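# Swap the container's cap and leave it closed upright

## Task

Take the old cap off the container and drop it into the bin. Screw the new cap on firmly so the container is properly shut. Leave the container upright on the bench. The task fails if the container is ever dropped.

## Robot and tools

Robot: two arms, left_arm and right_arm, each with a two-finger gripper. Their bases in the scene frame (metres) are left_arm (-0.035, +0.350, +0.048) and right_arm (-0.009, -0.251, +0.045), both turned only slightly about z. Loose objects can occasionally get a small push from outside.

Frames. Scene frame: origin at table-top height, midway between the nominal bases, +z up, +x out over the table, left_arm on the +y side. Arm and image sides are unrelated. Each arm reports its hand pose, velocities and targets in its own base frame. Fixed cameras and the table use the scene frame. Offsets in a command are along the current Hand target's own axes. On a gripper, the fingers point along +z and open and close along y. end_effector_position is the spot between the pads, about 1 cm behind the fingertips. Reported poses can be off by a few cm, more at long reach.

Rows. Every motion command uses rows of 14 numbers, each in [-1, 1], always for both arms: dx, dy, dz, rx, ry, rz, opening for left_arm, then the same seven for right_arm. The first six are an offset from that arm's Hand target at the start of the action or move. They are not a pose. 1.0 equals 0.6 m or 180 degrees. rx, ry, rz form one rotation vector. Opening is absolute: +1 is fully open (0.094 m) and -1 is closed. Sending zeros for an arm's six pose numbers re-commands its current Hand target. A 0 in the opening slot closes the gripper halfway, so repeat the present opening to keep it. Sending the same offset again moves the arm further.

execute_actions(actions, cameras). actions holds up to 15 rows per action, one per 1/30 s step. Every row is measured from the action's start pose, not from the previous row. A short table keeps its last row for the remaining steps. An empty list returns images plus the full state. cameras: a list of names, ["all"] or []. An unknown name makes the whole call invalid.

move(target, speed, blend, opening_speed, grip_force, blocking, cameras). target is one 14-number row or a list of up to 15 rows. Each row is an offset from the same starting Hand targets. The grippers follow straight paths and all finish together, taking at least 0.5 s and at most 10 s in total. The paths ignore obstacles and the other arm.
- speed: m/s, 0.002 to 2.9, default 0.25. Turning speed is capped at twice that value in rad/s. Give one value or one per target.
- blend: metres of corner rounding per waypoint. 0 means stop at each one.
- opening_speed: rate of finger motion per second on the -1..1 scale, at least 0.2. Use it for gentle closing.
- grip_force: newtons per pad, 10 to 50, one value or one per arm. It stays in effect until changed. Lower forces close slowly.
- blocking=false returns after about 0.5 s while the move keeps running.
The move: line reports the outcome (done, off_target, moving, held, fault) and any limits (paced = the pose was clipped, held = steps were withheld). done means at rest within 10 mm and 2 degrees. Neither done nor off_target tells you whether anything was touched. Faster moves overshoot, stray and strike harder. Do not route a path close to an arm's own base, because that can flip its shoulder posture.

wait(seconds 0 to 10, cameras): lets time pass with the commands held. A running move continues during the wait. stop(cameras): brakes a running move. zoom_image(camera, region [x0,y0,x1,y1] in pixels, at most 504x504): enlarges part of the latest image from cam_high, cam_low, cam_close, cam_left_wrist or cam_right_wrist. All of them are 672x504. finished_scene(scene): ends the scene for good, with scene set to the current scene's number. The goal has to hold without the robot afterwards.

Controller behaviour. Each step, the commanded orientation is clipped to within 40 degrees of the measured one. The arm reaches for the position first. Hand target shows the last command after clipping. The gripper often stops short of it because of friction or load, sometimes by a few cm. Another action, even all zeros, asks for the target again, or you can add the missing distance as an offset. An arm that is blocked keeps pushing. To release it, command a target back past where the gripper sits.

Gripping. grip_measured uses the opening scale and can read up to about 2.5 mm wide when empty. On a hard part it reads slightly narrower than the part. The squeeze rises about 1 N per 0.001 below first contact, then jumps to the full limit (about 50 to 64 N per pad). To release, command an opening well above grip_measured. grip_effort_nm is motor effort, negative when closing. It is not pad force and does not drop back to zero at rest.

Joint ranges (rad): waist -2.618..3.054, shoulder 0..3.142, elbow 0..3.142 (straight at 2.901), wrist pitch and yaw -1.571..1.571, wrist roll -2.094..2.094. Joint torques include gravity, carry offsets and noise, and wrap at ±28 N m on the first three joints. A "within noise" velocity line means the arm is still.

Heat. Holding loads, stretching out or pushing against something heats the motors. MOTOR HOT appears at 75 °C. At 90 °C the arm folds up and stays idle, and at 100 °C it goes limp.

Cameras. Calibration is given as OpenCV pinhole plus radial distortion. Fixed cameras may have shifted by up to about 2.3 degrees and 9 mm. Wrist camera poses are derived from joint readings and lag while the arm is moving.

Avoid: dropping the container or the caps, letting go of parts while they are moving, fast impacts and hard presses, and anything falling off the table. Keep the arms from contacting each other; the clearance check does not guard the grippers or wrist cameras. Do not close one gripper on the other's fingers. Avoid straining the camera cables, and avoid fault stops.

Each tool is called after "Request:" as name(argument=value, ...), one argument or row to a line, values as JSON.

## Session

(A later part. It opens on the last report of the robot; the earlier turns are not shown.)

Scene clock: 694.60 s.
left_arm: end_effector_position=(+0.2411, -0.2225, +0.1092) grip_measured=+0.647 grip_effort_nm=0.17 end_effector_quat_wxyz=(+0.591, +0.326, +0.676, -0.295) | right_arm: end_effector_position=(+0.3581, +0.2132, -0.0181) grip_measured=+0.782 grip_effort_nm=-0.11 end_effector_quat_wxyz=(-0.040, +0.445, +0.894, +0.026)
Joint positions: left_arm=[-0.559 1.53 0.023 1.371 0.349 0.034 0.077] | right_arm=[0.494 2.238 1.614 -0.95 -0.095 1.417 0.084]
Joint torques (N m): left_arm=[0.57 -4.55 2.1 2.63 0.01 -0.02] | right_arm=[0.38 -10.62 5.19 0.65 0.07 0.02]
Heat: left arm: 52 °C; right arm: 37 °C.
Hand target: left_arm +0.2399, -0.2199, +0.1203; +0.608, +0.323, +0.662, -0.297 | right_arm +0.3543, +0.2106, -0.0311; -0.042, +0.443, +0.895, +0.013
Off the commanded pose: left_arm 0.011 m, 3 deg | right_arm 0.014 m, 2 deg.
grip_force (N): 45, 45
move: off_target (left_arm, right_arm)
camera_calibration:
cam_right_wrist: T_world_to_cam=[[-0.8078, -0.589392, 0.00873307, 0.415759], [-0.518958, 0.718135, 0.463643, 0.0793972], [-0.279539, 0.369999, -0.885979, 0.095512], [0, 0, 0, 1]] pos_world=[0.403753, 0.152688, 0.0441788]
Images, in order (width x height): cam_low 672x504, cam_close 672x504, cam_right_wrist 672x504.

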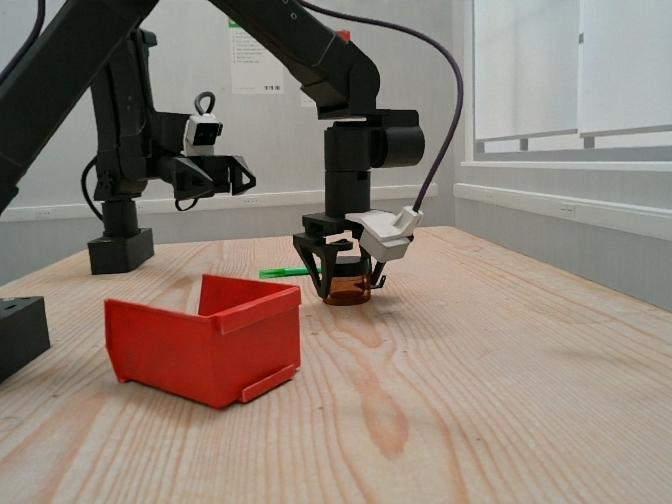

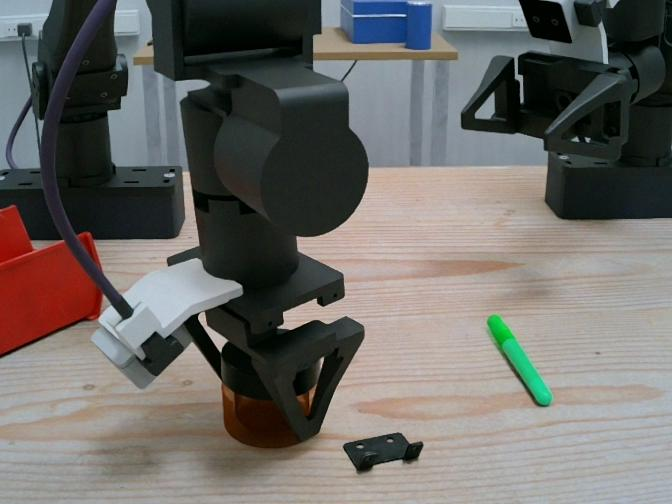

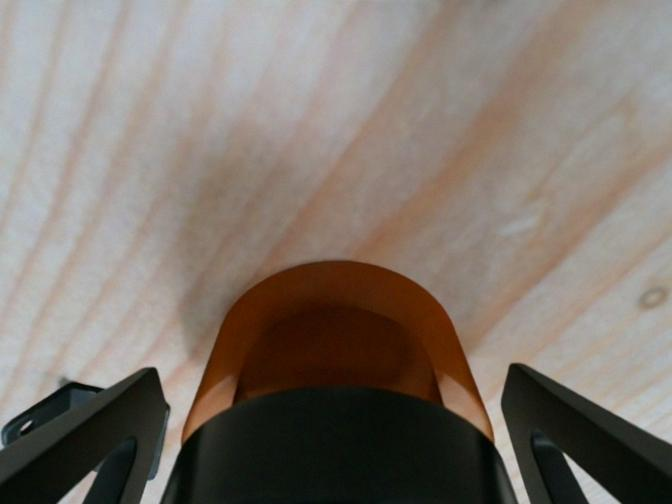

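Request:
move(
  target=[0,0,0,0,0,0,0.65,0,0,0,0,0,0,0.2],
  speed=0.05,
  opening_speed=0.4,
  grip_force=[45, 50],
  cameras=["cam_low","cam_close","cam_right_wrist"],
)

Scene clock: 701.67 s.
left_arm: end_effector_position=(+0.2411, -0.2225, +0.1092) grip_measured=+0.647 grip_effort_nm=0.17 end_effector_quat_wxyz=(+0.591, +0.326, +0.676, -0.295) | right_arm: end_effector_position=(+0.3583, +0.2133, -0.0181) grip_measured=+0.348 grip_effort_nm=-1.02 end_effector_quat_wxyz=(-0.039, +0.445, +0.894, +0.027)
Joint positions: left_arm=[-0.559 1.53 0.023 1.371 0.349 0.034 0.077] | right_arm=[0.494 2.238 1.614 -0.949 -0.095 1.417 0.063]
Joint torques (N m): left_arm=[0.79 -4.78 2.21 2.68 0.03 -0.05] | right_arm=[0.35 -10.65 5.2 0.65 0.08 0.02]
Heat: left arm: 52 °C; right arm: 38 °C.
Hand target: left_arm +0.2399, -0.2199, +0.1203; +0.608, +0.323, +0.662, -0.297 | right_arm +0.3544, +0.2106, -0.0311; -0.041, +0.443, +0.895, +0.013
Off the commanded pose: left_arm 0.011 m, 3 deg | right_arm 0.014 m, 2 deg.
grip_force (N): 45, 50
move: off_target (left_arm, right_arm)
camera_calibration:
cam_right_wrist: T_world_to_cam=[[-0.807825, -0.589368, 0.00797987, 0.415934], [-0.519255, 0.718, 0.46352, 0.0795226], [-0.278913, 0.370299, -0.886051, 0.0952069], [0, 0, 0, 1]] pos_world=[0.403849, 0.152786, 0.0441788]
Images, in order (width x height): cam_low 672x504, cam_close 672x504, cam_right_wrist 672x504.

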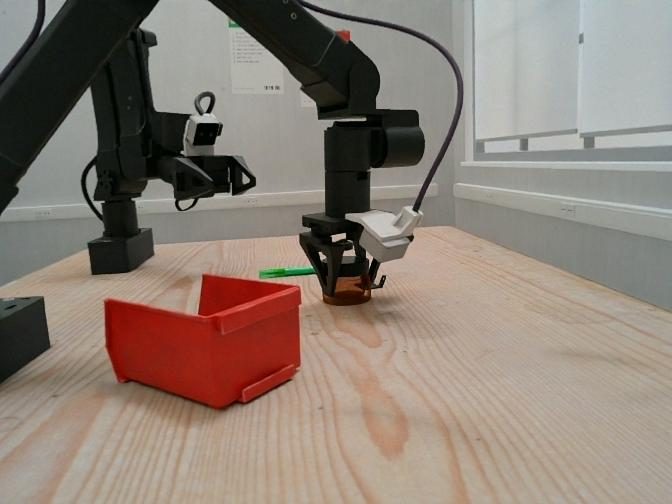

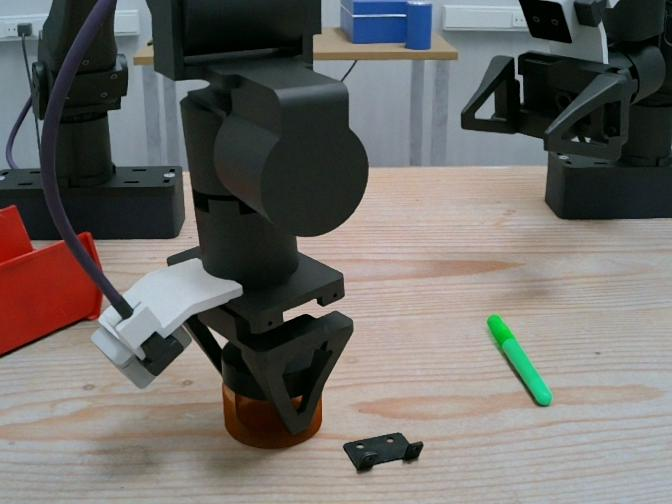

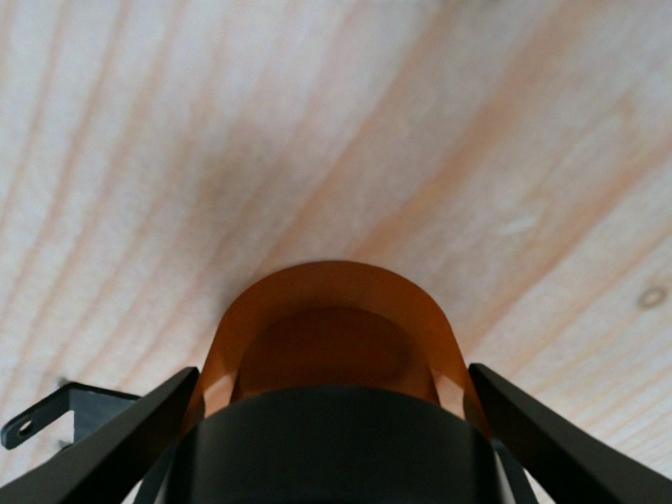

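Request:
zoom_image(
  camera="cam_close",
  region=[180, 280, 400, 480],
)

Request:
zoom_image(
  camera="cam_low",
  region=[280, 200, 430, 320],
)

Scaled by 2.291 from the camera's 672x504 image, which has a finer 960x720 frame.

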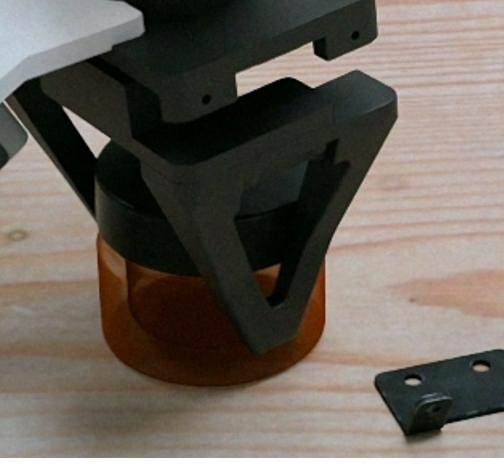

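Scaled by 3.360 from the camera's 672x504 image, which has a finer 960x720 frame.

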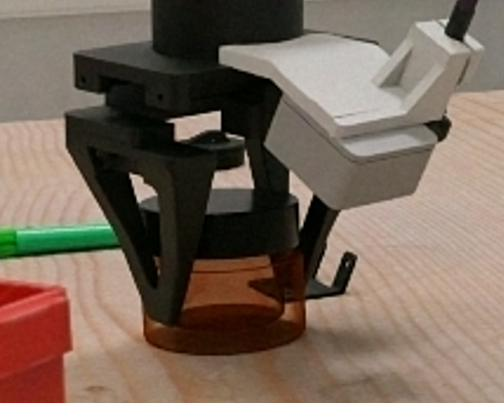

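Request:
move(
  target=[
    [0,0,0,0,0,0,0.65,0,0,0,0,0,0,0.6],
    [0,0,0,0,0,0,0.65,0.0,0.006,-0.0567,0,0,0,0.6],
  ],
  speed=0.05,
  cameras=["cam_low","cam_close","cam_right_wrist"],
)

Scene clock: 707.43 s.
left_arm: end_effector_position=(+0.2411, -0.2225, +0.1092) grip_measured=+0.647 grip_effort_nm=0.17 end_effector_quat_wxyz=(+0.591, +0.326, +0.676, -0.295) | right_arm: end_effector_position=(+0.3528, +0.2103, -0.0077) grip_measured=+0.598 grip_effort_nm=0.12 end_effector_quat_wxyz=(-0.051, +0.444, +0.894, +0.010)
Joint positions: left_arm=[-0.559 1.53 0.023 1.371 0.349 0.034 0.077] | right_arm=[0.494 2.238 1.657 -1.033 -0.095 1.413 0.075]
Joint torques (N m): left_arm=[0.81 -4.7 2.11 2.69 0.05 -0.05] | right_arm=[-0.1 -13.38 9.51 0.25 0.08 0.01]
Heat: left arm: 52 °C; right arm: 38 °C.
Hand target: left_arm +0.2399, -0.2199, +0.1203; +0.608, +0.323, +0.662, -0.297 | right_arm +0.3594, +0.2108, +0.0028; -0.041, +0.443, +0.895, +0.013
Off the commanded pose: left_arm 0.011 m, 3 deg | right_arm 0.012 m, 1 deg.
grip_force (N): 45, 50
move: off_target (left_arm, right_arm)
camera_calibration:
cam_right_wrist: T_world_to_cam=[[-0.804373, -0.592216, 0.0475824, 0.409397], [-0.505841, 0.724655, 0.467975, 0.0678973], [-0.311623, 0.352357, -0.88246, 0.119358], [0, 0, 0, 1]] pos_world=[0.400848, 0.151193, 0.0540742]
Images, in order (width x height): cam_low 672x504, cam_close 672x504, cam_right_wrist 672x504.

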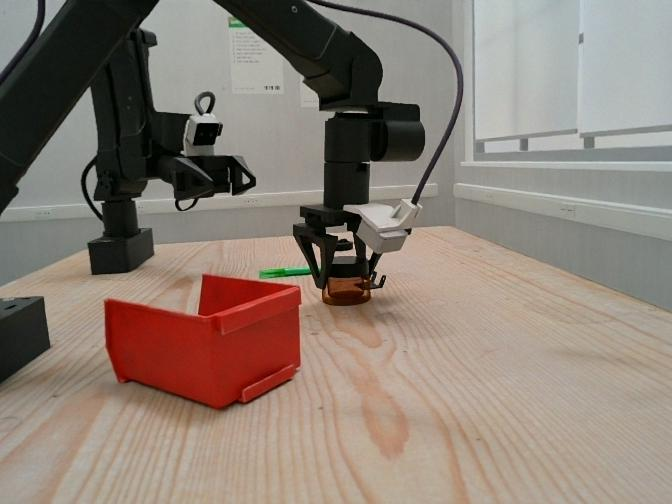

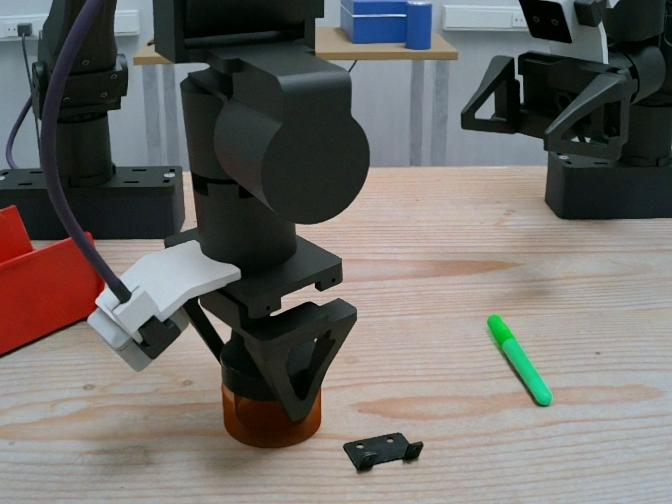

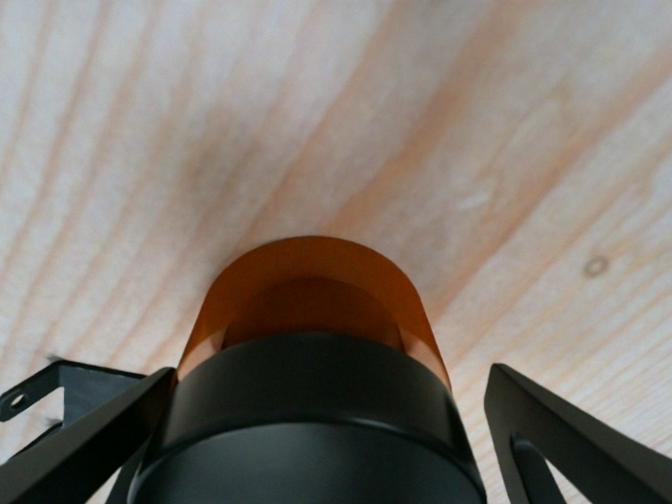

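Request:
move(
  target=[0,0,0,0,0,0,0.65,0,0.005,0,0,0,0,0.2],
  speed=0.03,
  opening_speed=0.3,
  grip_force=[45, 50],
  cameras=["cam_low","cam_close","cam_right_wrist"],
)

Request:
zoom_image(
  camera="cam_close",
  region=[180, 280, 400, 480],
)

Request:
zoom_image(
  camera="cam_low",
  region=[280, 200, 430, 320],
)

Scene clock: 709.83 s.
left_arm: end_effector_position=(+0.2411, -0.2225, +0.1092) grip_measured=+0.647 grip_effort_nm=0.17 end_effector_quat_wxyz=(+0.591, +0.326, +0.676, -0.295) | right_arm: end_effector_position=(+0.3556, +0.2119, -0.0034) grip_measured=+0.336 grip_effort_nm=-1.02 end_effector_quat_wxyz=(-0.049, +0.444, +0.895, +0.013)
Joint positions: left_arm=[-0.559 1.53 0.023 1.371 0.349 0.034 0.077] | right_arm=[0.494 2.238 1.676 -1.044 -0.095 1.413 0.063]
Joint torques (N m): left_arm=[0.64 -4.66 2.25 2.68 0 -0.05] | right_arm=[-0.01 -12.4 9.65 0.29 0.07 0.03]
Heat: left arm: 52 °C; right arm: 38 °C.
Hand target: left_arm +0.2399, -0.2199, +0.1203; +0.608, +0.323, +0.662, -0.297 | right_arm +0.3618, +0.2126, +0.0027; -0.041, +0.443, +0.895, +0.013
Off the commanded pose: left_arm 0.011 m, 3 deg | right_arm 0.009 m, 1 deg.
grip_force (N): 45, 50
move: off_target (left_arm)
camera_calibration:
cam_right_wrist: T_world_to_cam=[[-0.804617, -0.592391, 0.0407941, 0.412512], [-0.508683, 0.723101, 0.467297, 0.0675069], [-0.30632, 0.355244, -0.883159, 0.120985], [0, 0, 0, 1]] pos_world=[0.403314, 0.152574, 0.0584756]
Images, in order (width x height): cam_low 672x504, cam_close 672x504, cam_right_wrist 672x504.

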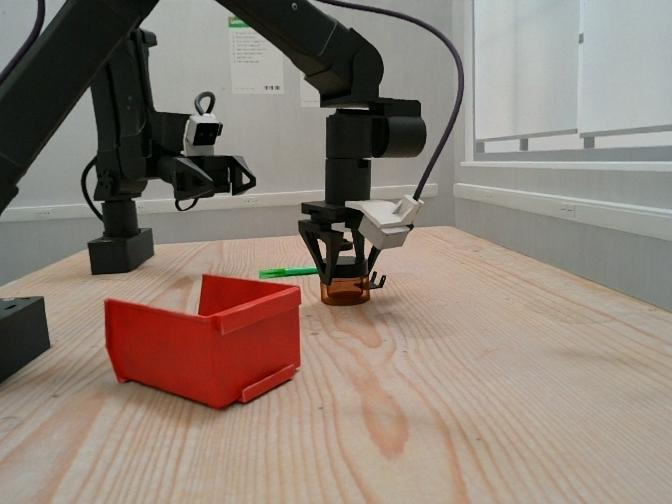

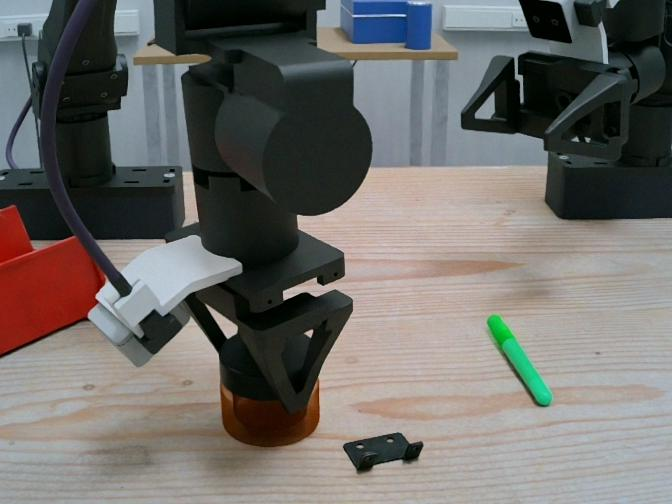

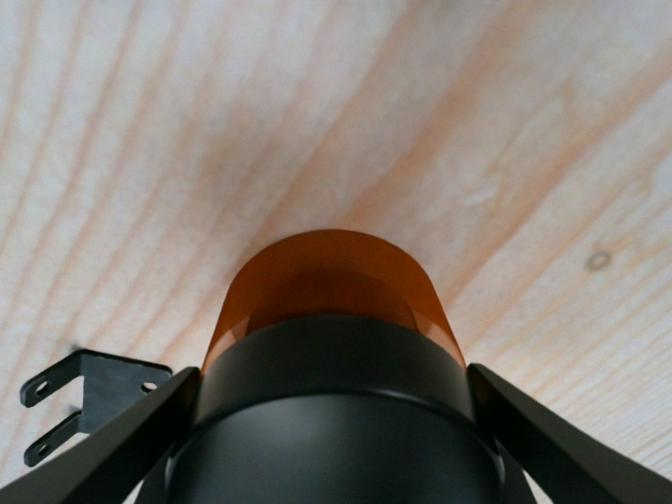

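Scaled by 2.291 from the camera's 672x504 image, which has a finer 960x720 frame.

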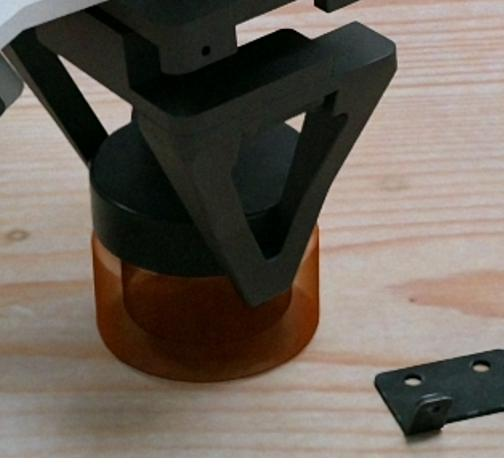

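Scaled by 3.360 from the camera's 672x504 image, which has a finer 960x720 frame.

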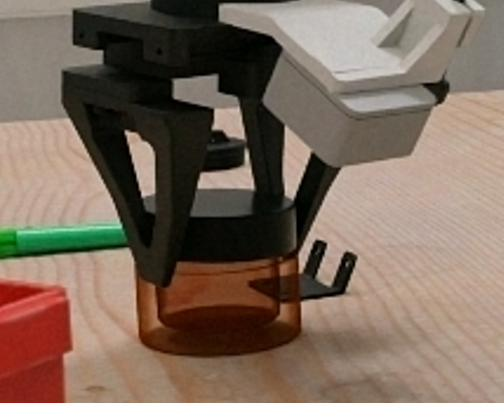

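Request:
move(
  target=[0,0,0,0,0,0,0.65,0,0,-0.075,0,0,0,0.2],
  speed=0.06,
  cameras=["cam_low","cam_close","cam_right_wrist"],
)

Scene clock: 716.77 s.
left_arm: end_effector_position=(+0.2411, -0.2225, +0.1092) grip_measured=+0.647 grip_effort_nm=0.17 end_effector_quat_wxyz=(+0.591, +0.326, +0.676, -0.295) | right_arm: end_effector_position=(+0.3539, +0.2095, +0.0253) grip_measured=+0.336 grip_effort_nm=-1.02 end_effector_quat_wxyz=(-0.061, +0.443, +0.895, -0.003)
Joint positions: left_arm=[-0.559 1.53 0.023 1.371 0.349 0.034 0.077] | right_arm=[0.49 2.238 1.791 -1.201 -0.095 1.406 0.063]
Joint torques (N m): left_arm=[0.77 -4.4 2.22 2.64 0.02 -0.07] | right_arm=[-0.5 -15.84 10.29 0.21 0.1 0.02]
Heat: left arm: 52 °C; right arm: 39 °C.
Hand target: left_arm +0.2399, -0.2199, +0.1203; +0.608, +0.323, +0.662, -0.297 | right_arm +0.3646, +0.2098, +0.0476; -0.041, +0.443, +0.895, +0.013
Off the commanded pose: left_arm 0.011 m, 3 deg | right_arm 0.025 m, 3 deg.
grip_force (N): 45, 50
move: off_target (left_arm, right_arm)
camera_calibration:
cam_right_wrist: T_world_to_cam=[[-0.799774, -0.594856, 0.0806744, 0.406314], [-0.495092, 0.72962, 0.471739, 0.0486404], [-0.339478, 0.337343, -0.87804, 0.161938], [0, 0, 0, 1]] pos_world=[0.404015, 0.151581, 0.0864635]
Images, in order (width x height): cam_low 672x504, cam_close 672x504, cam_right_wrist 672x504.

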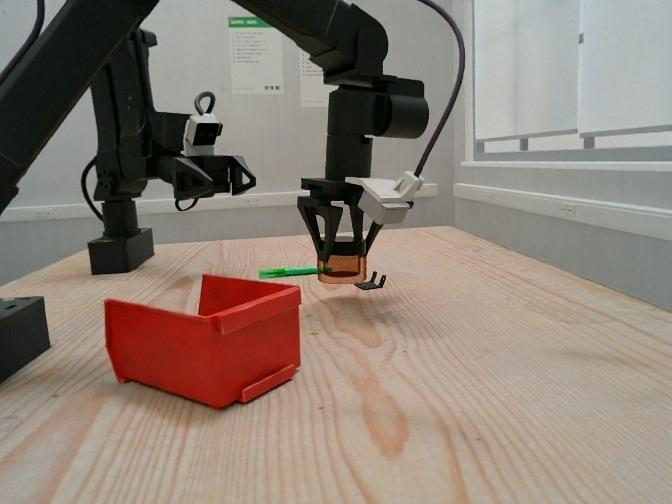

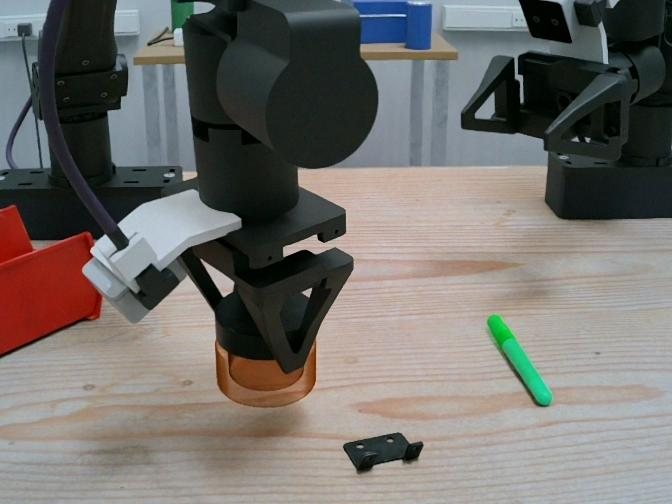

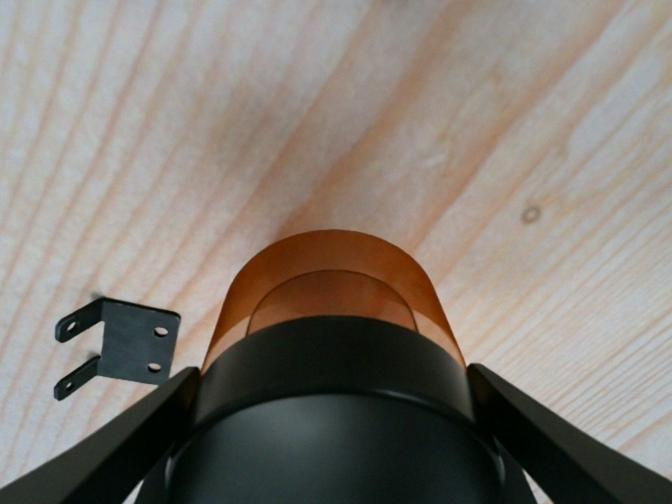

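Request:
move(
  target=[0,0,0,0,0,0,0.65,0.0977,-0.0898,-0.0978,0,0,-0.511,0.2],
  speed=0.15,
  cameras=["all"],
)

Scene clock: 724.33 s.
left_arm: end_effector_position=(+0.2411, -0.2225, +0.1092) grip_measured=+0.647 grip_effort_nm=0.17 end_effector_quat_wxyz=(+0.591, +0.326, +0.676, -0.295) | right_arm: end_effector_position=(+0.2952, +0.2220, +0.0931) grip_measured=+0.336 grip_effort_nm=-1.02 end_effector_quat_wxyz=(-0.037, -0.329, +0.943, +0.037)
Joint positions: left_arm=[-0.559 1.53 0.023 1.371 0.349 0.034 0.077] | right_arm=[0.598 2.002 1.699 -1.32 -0.09 -0.077 0.063]
Joint torques (N m): left_arm=[0.65 -4.51 2.25 2.66 0.06 -0.06] | right_arm=[0.58 -16.43 5.74 0.32 0 -0.02]
Motor temperatures (°C): left_arm=[20 26 26 52 23 22 25] | right_arm=[23 41 32 22 21 22 25]
Heat: left arm: 52 °C; right arm: 41 °C.
Hand target: left_arm +0.2399, -0.2199, +0.1203; +0.608, +0.323, +0.662, -0.297 | right_arm +0.2901, +0.2200, +0.1118; -0.019, -0.336, +0.941, +0.039
Off the commanded pose: left_arm 0.011 m, 3 deg | right_arm 0.019 m, 2 deg.
grip_force (N): 45, 50
move: off_target (left_arm, right_arm)
camera_calibration:
cam_left_wrist: T_world_to_cam=[[-0.786834, -0.617163, -0.00134564, 0.0559046], [-0.332073, 0.425203, -0.84198, 0.305166], [0.520211, -0.662052, -0.539508, -0.125788], [0, 0, 0, 1]] pos_world=[0.210761, -0.178534, 0.189155]
cam_right_wrist: T_world_to_cam=[[0.606238, -0.791792, -0.0744365, 0.00448254], [-0.701255, -0.576363, 0.419579, 0.33417], [-0.375122, -0.202166, -0.904662, 0.3302], [0, 0, 0, 1]] pos_world=[0.355486, 0.262908, 0.158842]

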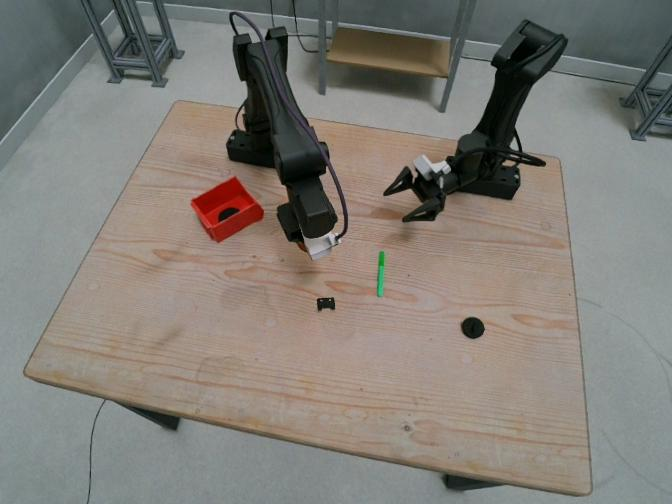

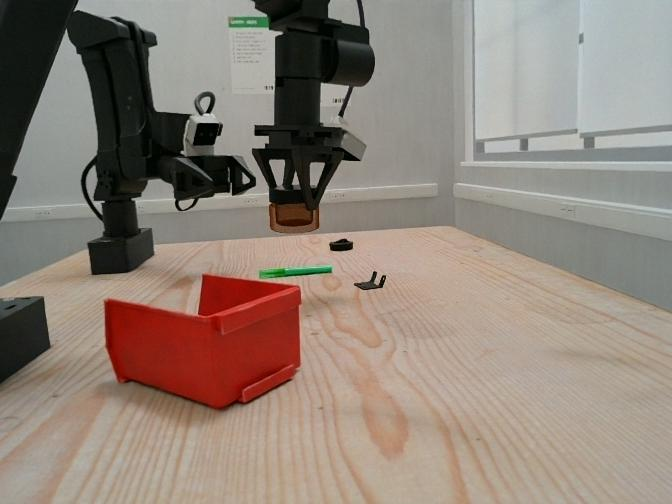

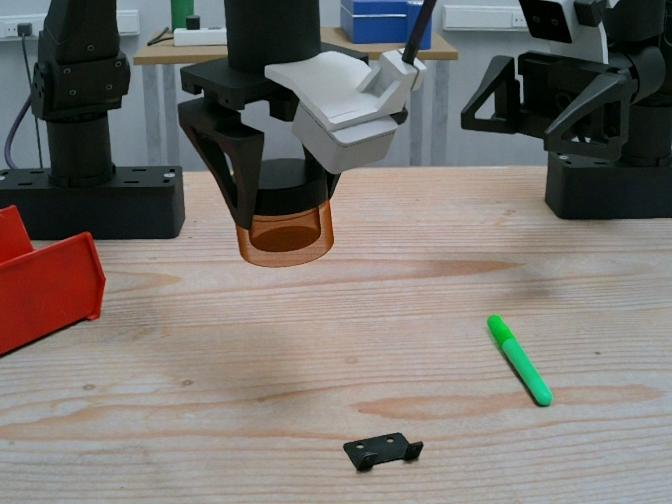

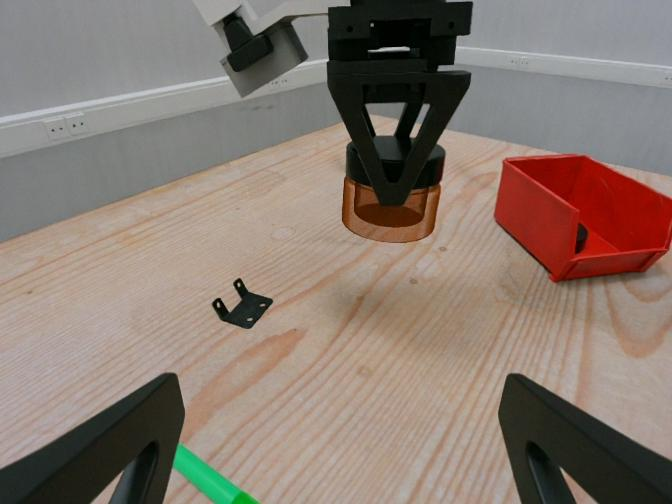

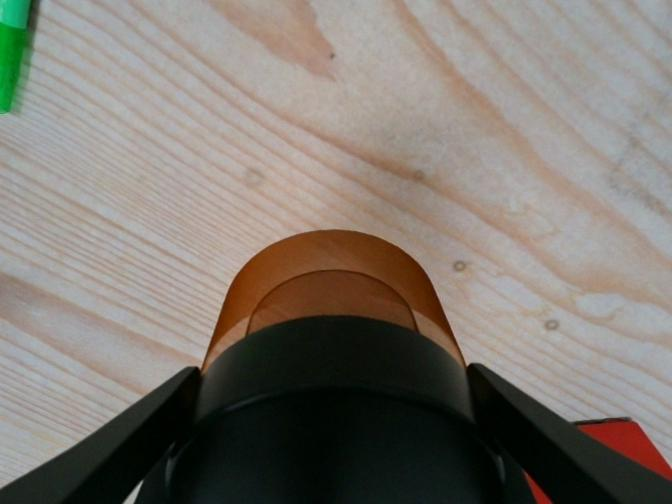

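Request:
move(
  target=[0.096,-0.0594,0.1292,-0.0114,-0.0937,0.0009,0.7,0,0,0,0,0,0,0.2],
  speed=0.1,
  grip_force=50,
  cameras=["all"],
)

Scene clock: 729.67 s.
left_arm: end_effector_position=(+0.2476, -0.2894, +0.0291) grip_measured=+0.697 grip_effort_nm=0.17 end_effector_quat_wxyz=(+0.527, +0.351, +0.729, -0.259) | right_arm: end_effector_position=(+0.2952, +0.2220, +0.0931) grip_measured=+0.336 grip_effort_nm=-1.02 end_effector_quat_wxyz=(-0.037, -0.330, +0.943, +0.037)
Joint positions: left_arm=[-0.832 2 0.24 1.444 0.07 0.015 0.08] | right_arm=[0.598 2.002 1.699 -1.32 -0.09 -0.078 0.063]
Joint torques (N m): left_arm=[-0.64 -4.05 2.91 3.77 -0.17 -0.07] | right_arm=[0.54 -16.46 5.72 0.33 0.01 -0.01]
Heat: left arm: 53 °C; right arm: 42 °C.
Hand target: left_arm +0.2564, -0.2989, +0.0562; +0.704, +0.266, +0.570, -0.328 | right_arm +0.2901, +0.2200, +0.1118; -0.019, -0.336, +0.941, +0.039
Off the commanded pose: left_arm 0.030 m, 30 deg | right_arm 0.019 m, 2 deg.
joint sent to its limit (left arm) — joint 4 (wrist pitch), upper limit. The joint targets are off in orientation, not in position.
move: off_target (left_arm, right_arm)
camera_calibration:
cam_left_wrist: T_world_to_cam=[[-0.784772, -0.619745, -0.00702284, 0.0186343], [-0.421393, 0.541842, -0.727211, 0.320892], [0.454491, -0.567735, -0.686379, -0.168733], [0, 0, 0, 1]] pos_world=[0.226533, -0.25812, 0.117672]
cam_right_wrist: T_world_to_cam=[[0.606825, -0.791343, -0.0744289, 0.00421491], [-0.700837, -0.576884, 0.419562, 0.334092], [-0.374954, -0.202438, -0.90467, 0.330176], [0, 0, 0, 1]] pos_world=[0.355387, 0.262908, 0.158842]

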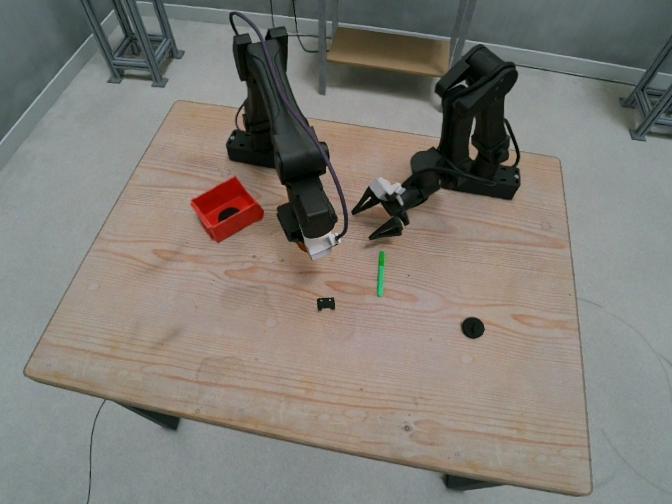

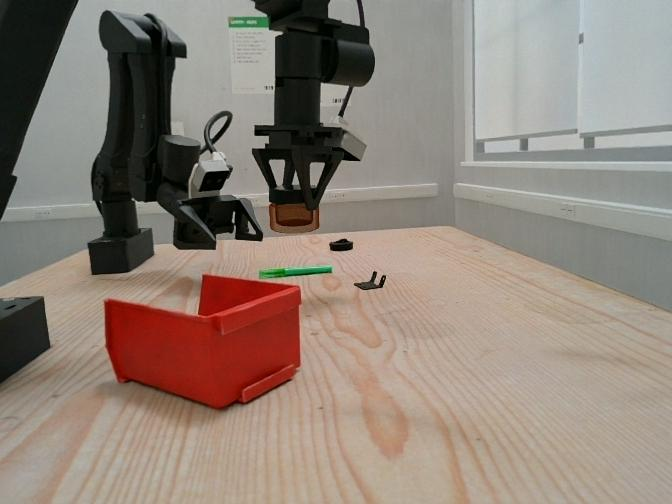

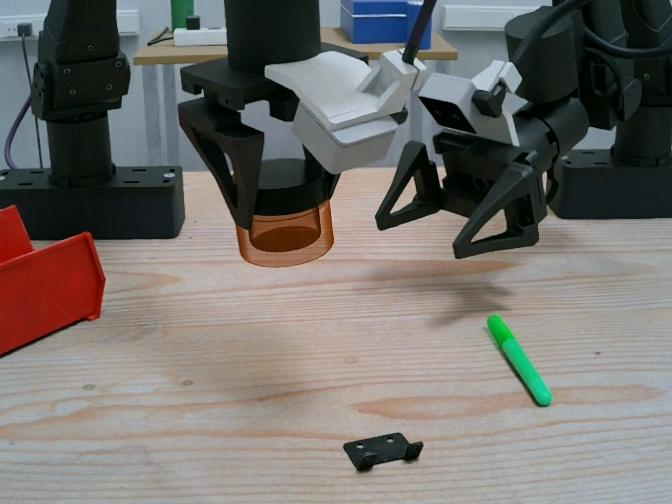

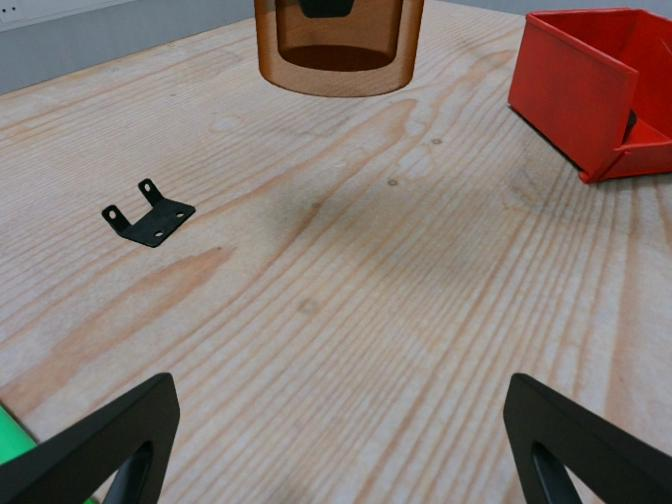

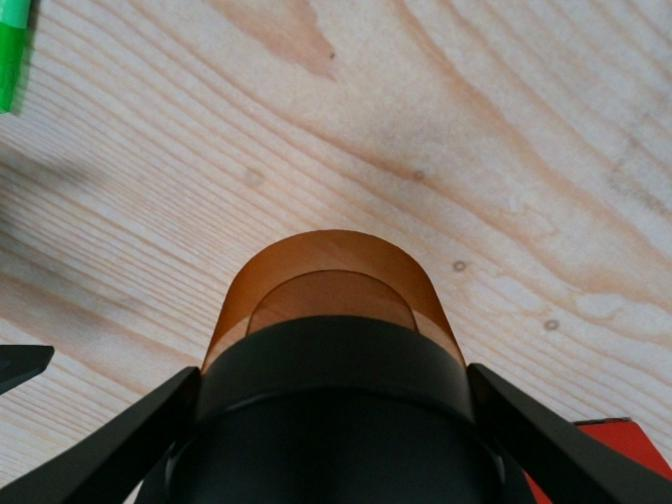

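Request:
move(
  target=[-0.064,-0.0257,0.1145,0.0078,0.0777,-0.0009,0.7,0.0255,-0.0955,-0.0582,0.0171,-0.0053,-0.0003,0.2],
  speed=0.08,
  cameras=["all"],
)

Scene clock: 738.17 s.
left_arm: end_effector_position=(+0.2789, -0.3490, +0.0906) grip_measured=+0.697 grip_effort_nm=0.17 end_effector_quat_wxyz=(+0.603, +0.325, +0.667, -0.294) | right_arm: end_effector_position=(+0.3084, +0.1624, +0.1111) grip_measured=+0.336 grip_effort_nm=-1.02 end_effector_quat_wxyz=(-0.046, -0.334, +0.941, +0.014)
Joint positions: left_arm=[-0.894 2 0.46 1.44 0.013 0.001 0.08] | right_arm=[0.462 1.952 1.699 -1.405 -0.039 -0.221 0.063]
Joint torques (N m): left_arm=[-0.7 -6.89 4.41 2.82 -0.19 -0.03] | right_arm=[-0.24 -15.6 11.03 0.24 0.04 -0.03]
Motor temperatures (°C): left_arm=[20 25 26 58 23 22 25] | right_arm=[23 43 31 22 21 22 25]
Heat: left arm: 58 °C; right arm: 43 °C.
Hand target: left_arm +0.2826, -0.3542, +0.1080; +0.626, +0.312, +0.648, -0.301 | right_arm +0.3165, +0.1641, +0.1418; -0.002, -0.337, +0.941, +0.017
Off the commanded pose: left_arm 0.019 m, 4 deg | right_arm 0.032 m, 5 deg.
move: off_target (left_arm, right_arm)
camera_calibration:
cam_left_wrist: T_world_to_cam=[[-0.784519, -0.619942, -0.0142329, 0.00725585], [-0.310156, 0.412162, -0.856695, 0.346539], [0.536967, -0.667679, -0.515627, -0.248002], [0, 0, 0, 1]] pos_world=[0.246342, -0.303918, 0.169105]
cam_right_wrist: T_world_to_cam=[[0.61517, -0.787548, -0.036516, -0.0570397], [-0.694262, -0.563087, 0.448255, 0.293936], [-0.373584, -0.250402, -0.893159, 0.345415], [0, 0, 0, 1]] pos_world=[0.368199, 0.207082, 0.174669]

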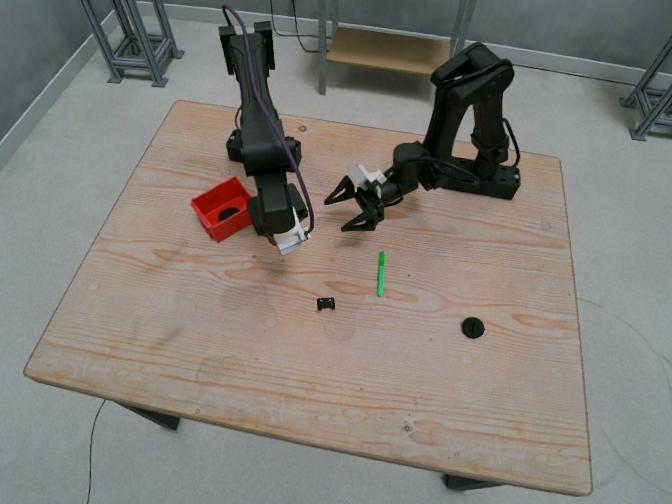

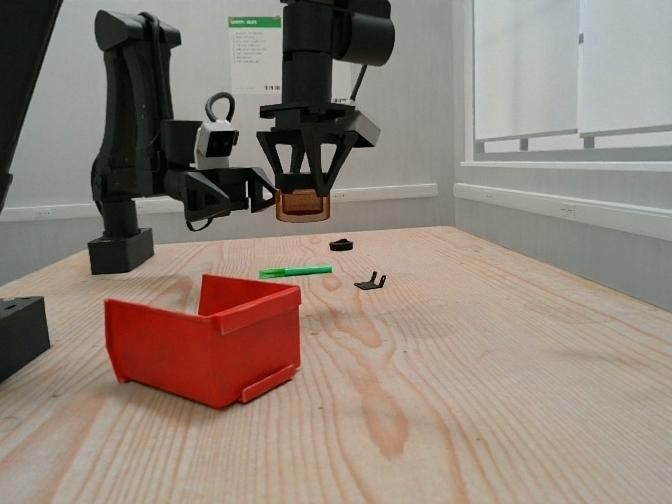

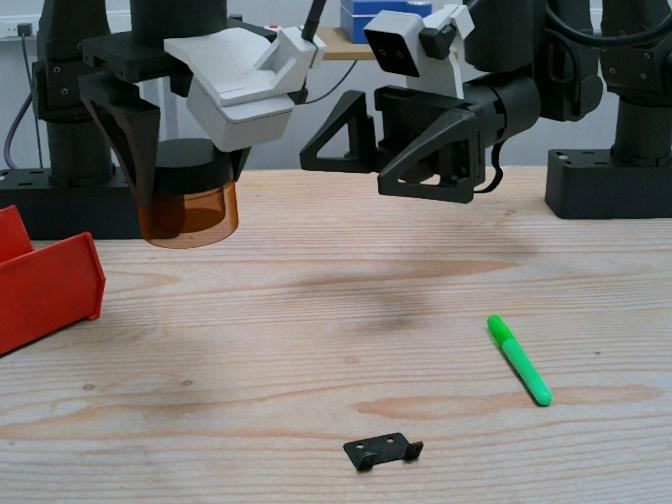

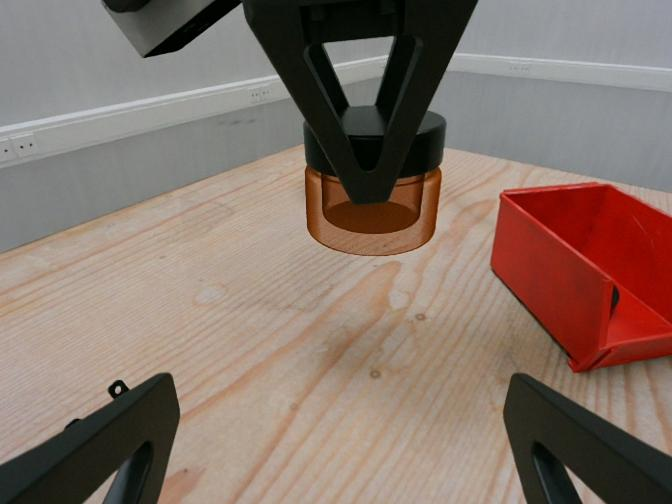

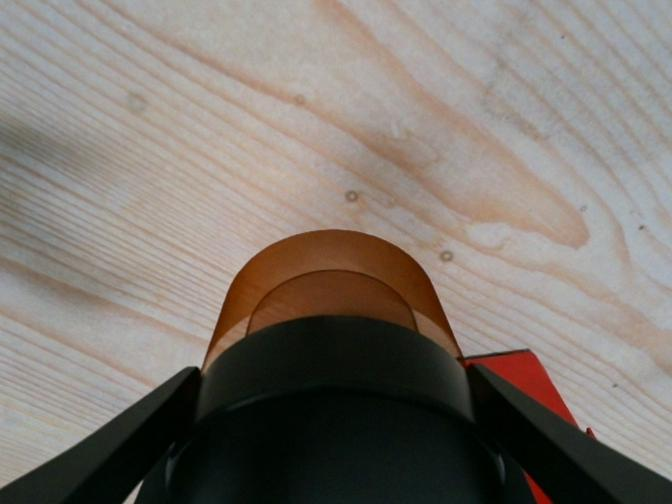

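Request:
move(
  target=[-0.0102,-0.0218,0.1003,0.009,-0.0222,0,0.7,0,0,0,0,0,0,0.2],
  speed=0.06,
  cameras=["cam_low","cam_close","cam_left_wrist","cam_right_wrist"],
)

Scene clock: 744.93 s.
left_arm: end_effector_position=(+0.3082, -0.4043, +0.1106) grip_measured=+0.697 grip_effort_nm=0.17 end_effector_quat_wxyz=(+0.636, +0.315, +0.628, -0.319) | right_arm: end_effector_position=(+0.3084, +0.1624, +0.1111) grip_measured=+0.336 grip_effort_nm=-1.02 end_effector_quat_wxyz=(-0.046, -0.334, +0.941, +0.014)
Joint positions: left_arm=[-0.917 2.141 0.717 1.437 0.013 0.001 0.08] | right_arm=[0.462 1.952 1.699 -1.405 -0.039 -0.222 0.063]
Joint velocities: left_arm=[within noise] | right_arm=[0.012 -0.007 0.002 -0.051 -0.037 -0.168 0]
Joint torques (N m): left_arm=[-0.68 -6.8 5.42 2.51 -0.17 0] | right_arm=[-0.24 -15.56 11.04 0.23 0.04 -0.02]
Motor temperatures (°C): left_arm=[20 25 26 57 23 22 25] | right_arm=[23 44 32 22 21 22 25]
Heat: left arm: 57 °C; right arm: 44 °C.
Hand target: left_arm +0.3100, -0.4096, +0.1120; +0.644, +0.310, +0.622, -0.321 | right_arm +0.3166, +0.1641, +0.1418; -0.002, -0.337, +0.941, +0.017
Off the commanded pose: left_arm 0.006 m, 1 deg | right_arm 0.032 m, 5 deg.
move: off_target (right_arm)
camera_calibration:
cam_left_wrist: T_world_to_cam=[[-0.797692, -0.602886, -0.0146974, 0.0072261], [-0.239866, 0.339544, -0.909491, 0.35035], [0.553309, -0.721969, -0.415464, -0.328502], [0, 0, 0, 1]] pos_world=[0.271565, -0.351771, 0.182265]
cam_right_wrist: T_world_to_cam=[[0.61576, -0.787082, -0.0366293, -0.0573347], [-0.693826, -0.563662, 0.448209, 0.293902], [-0.373424, -0.250575, -0.893178, 0.345394], [0, 0, 0, 1]] pos_world=[0.3682, 0.207081, 0.174669]
Images, in order (width x height): cam_low 672x504, cam_close 672x504, cam_left_wrist 672x504, cam_right_wrist 672x504.

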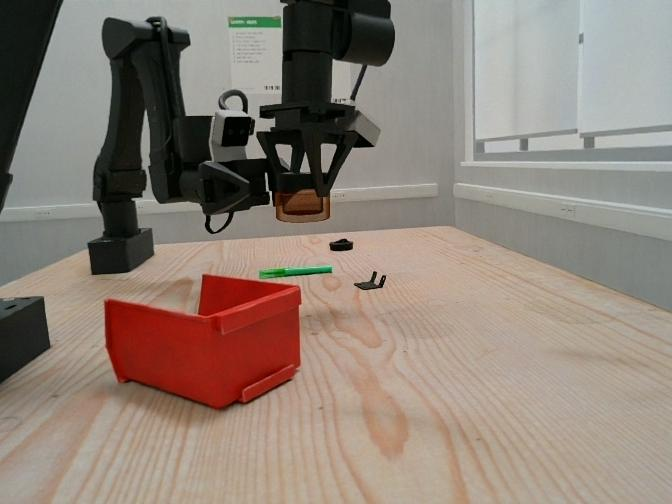

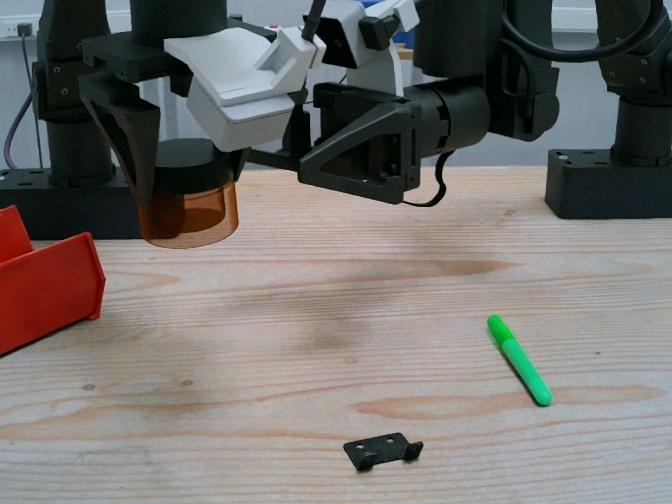

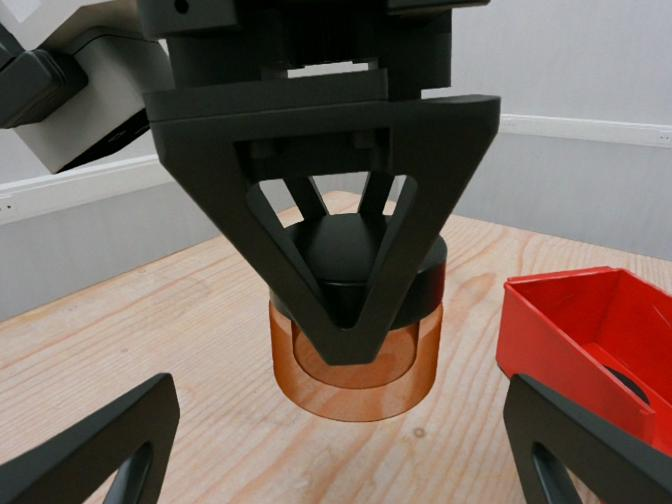

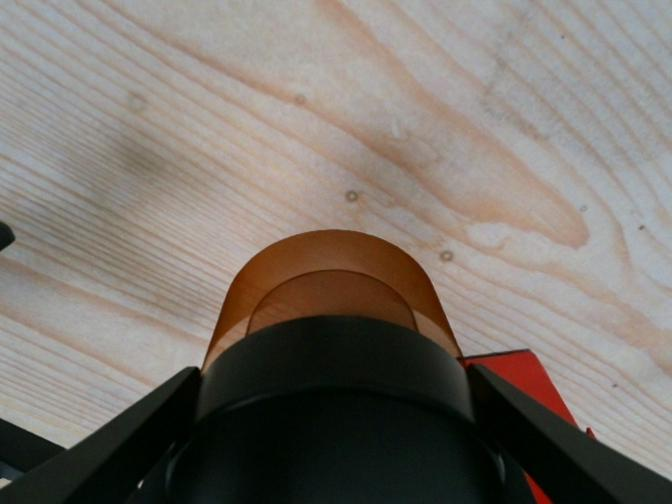

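Request:
zoom_image(
  camera="cam_low",
  region=[190, 100, 390, 250],
)

Request:
zoom_image(
  camera="cam_close",
  region=[70, 80, 420, 260],
)

Scaled by 2.520 from the camera's 672x504 image, which has a finer 960x720 frame.

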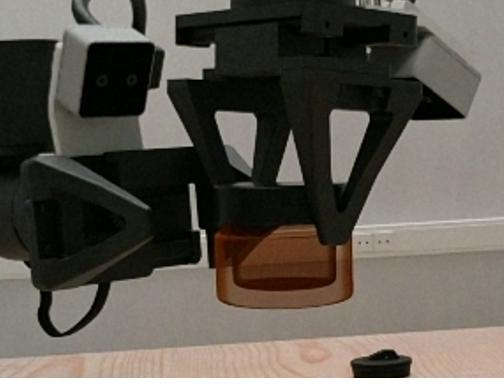

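Scaled by 1.440 from the camera's 672x504 image, which has a finer 960x720 frame.

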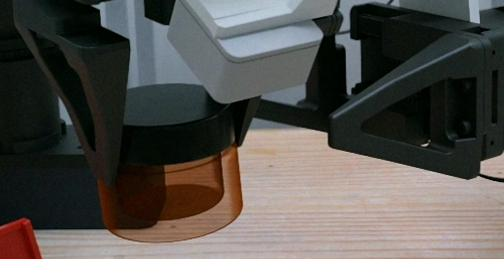

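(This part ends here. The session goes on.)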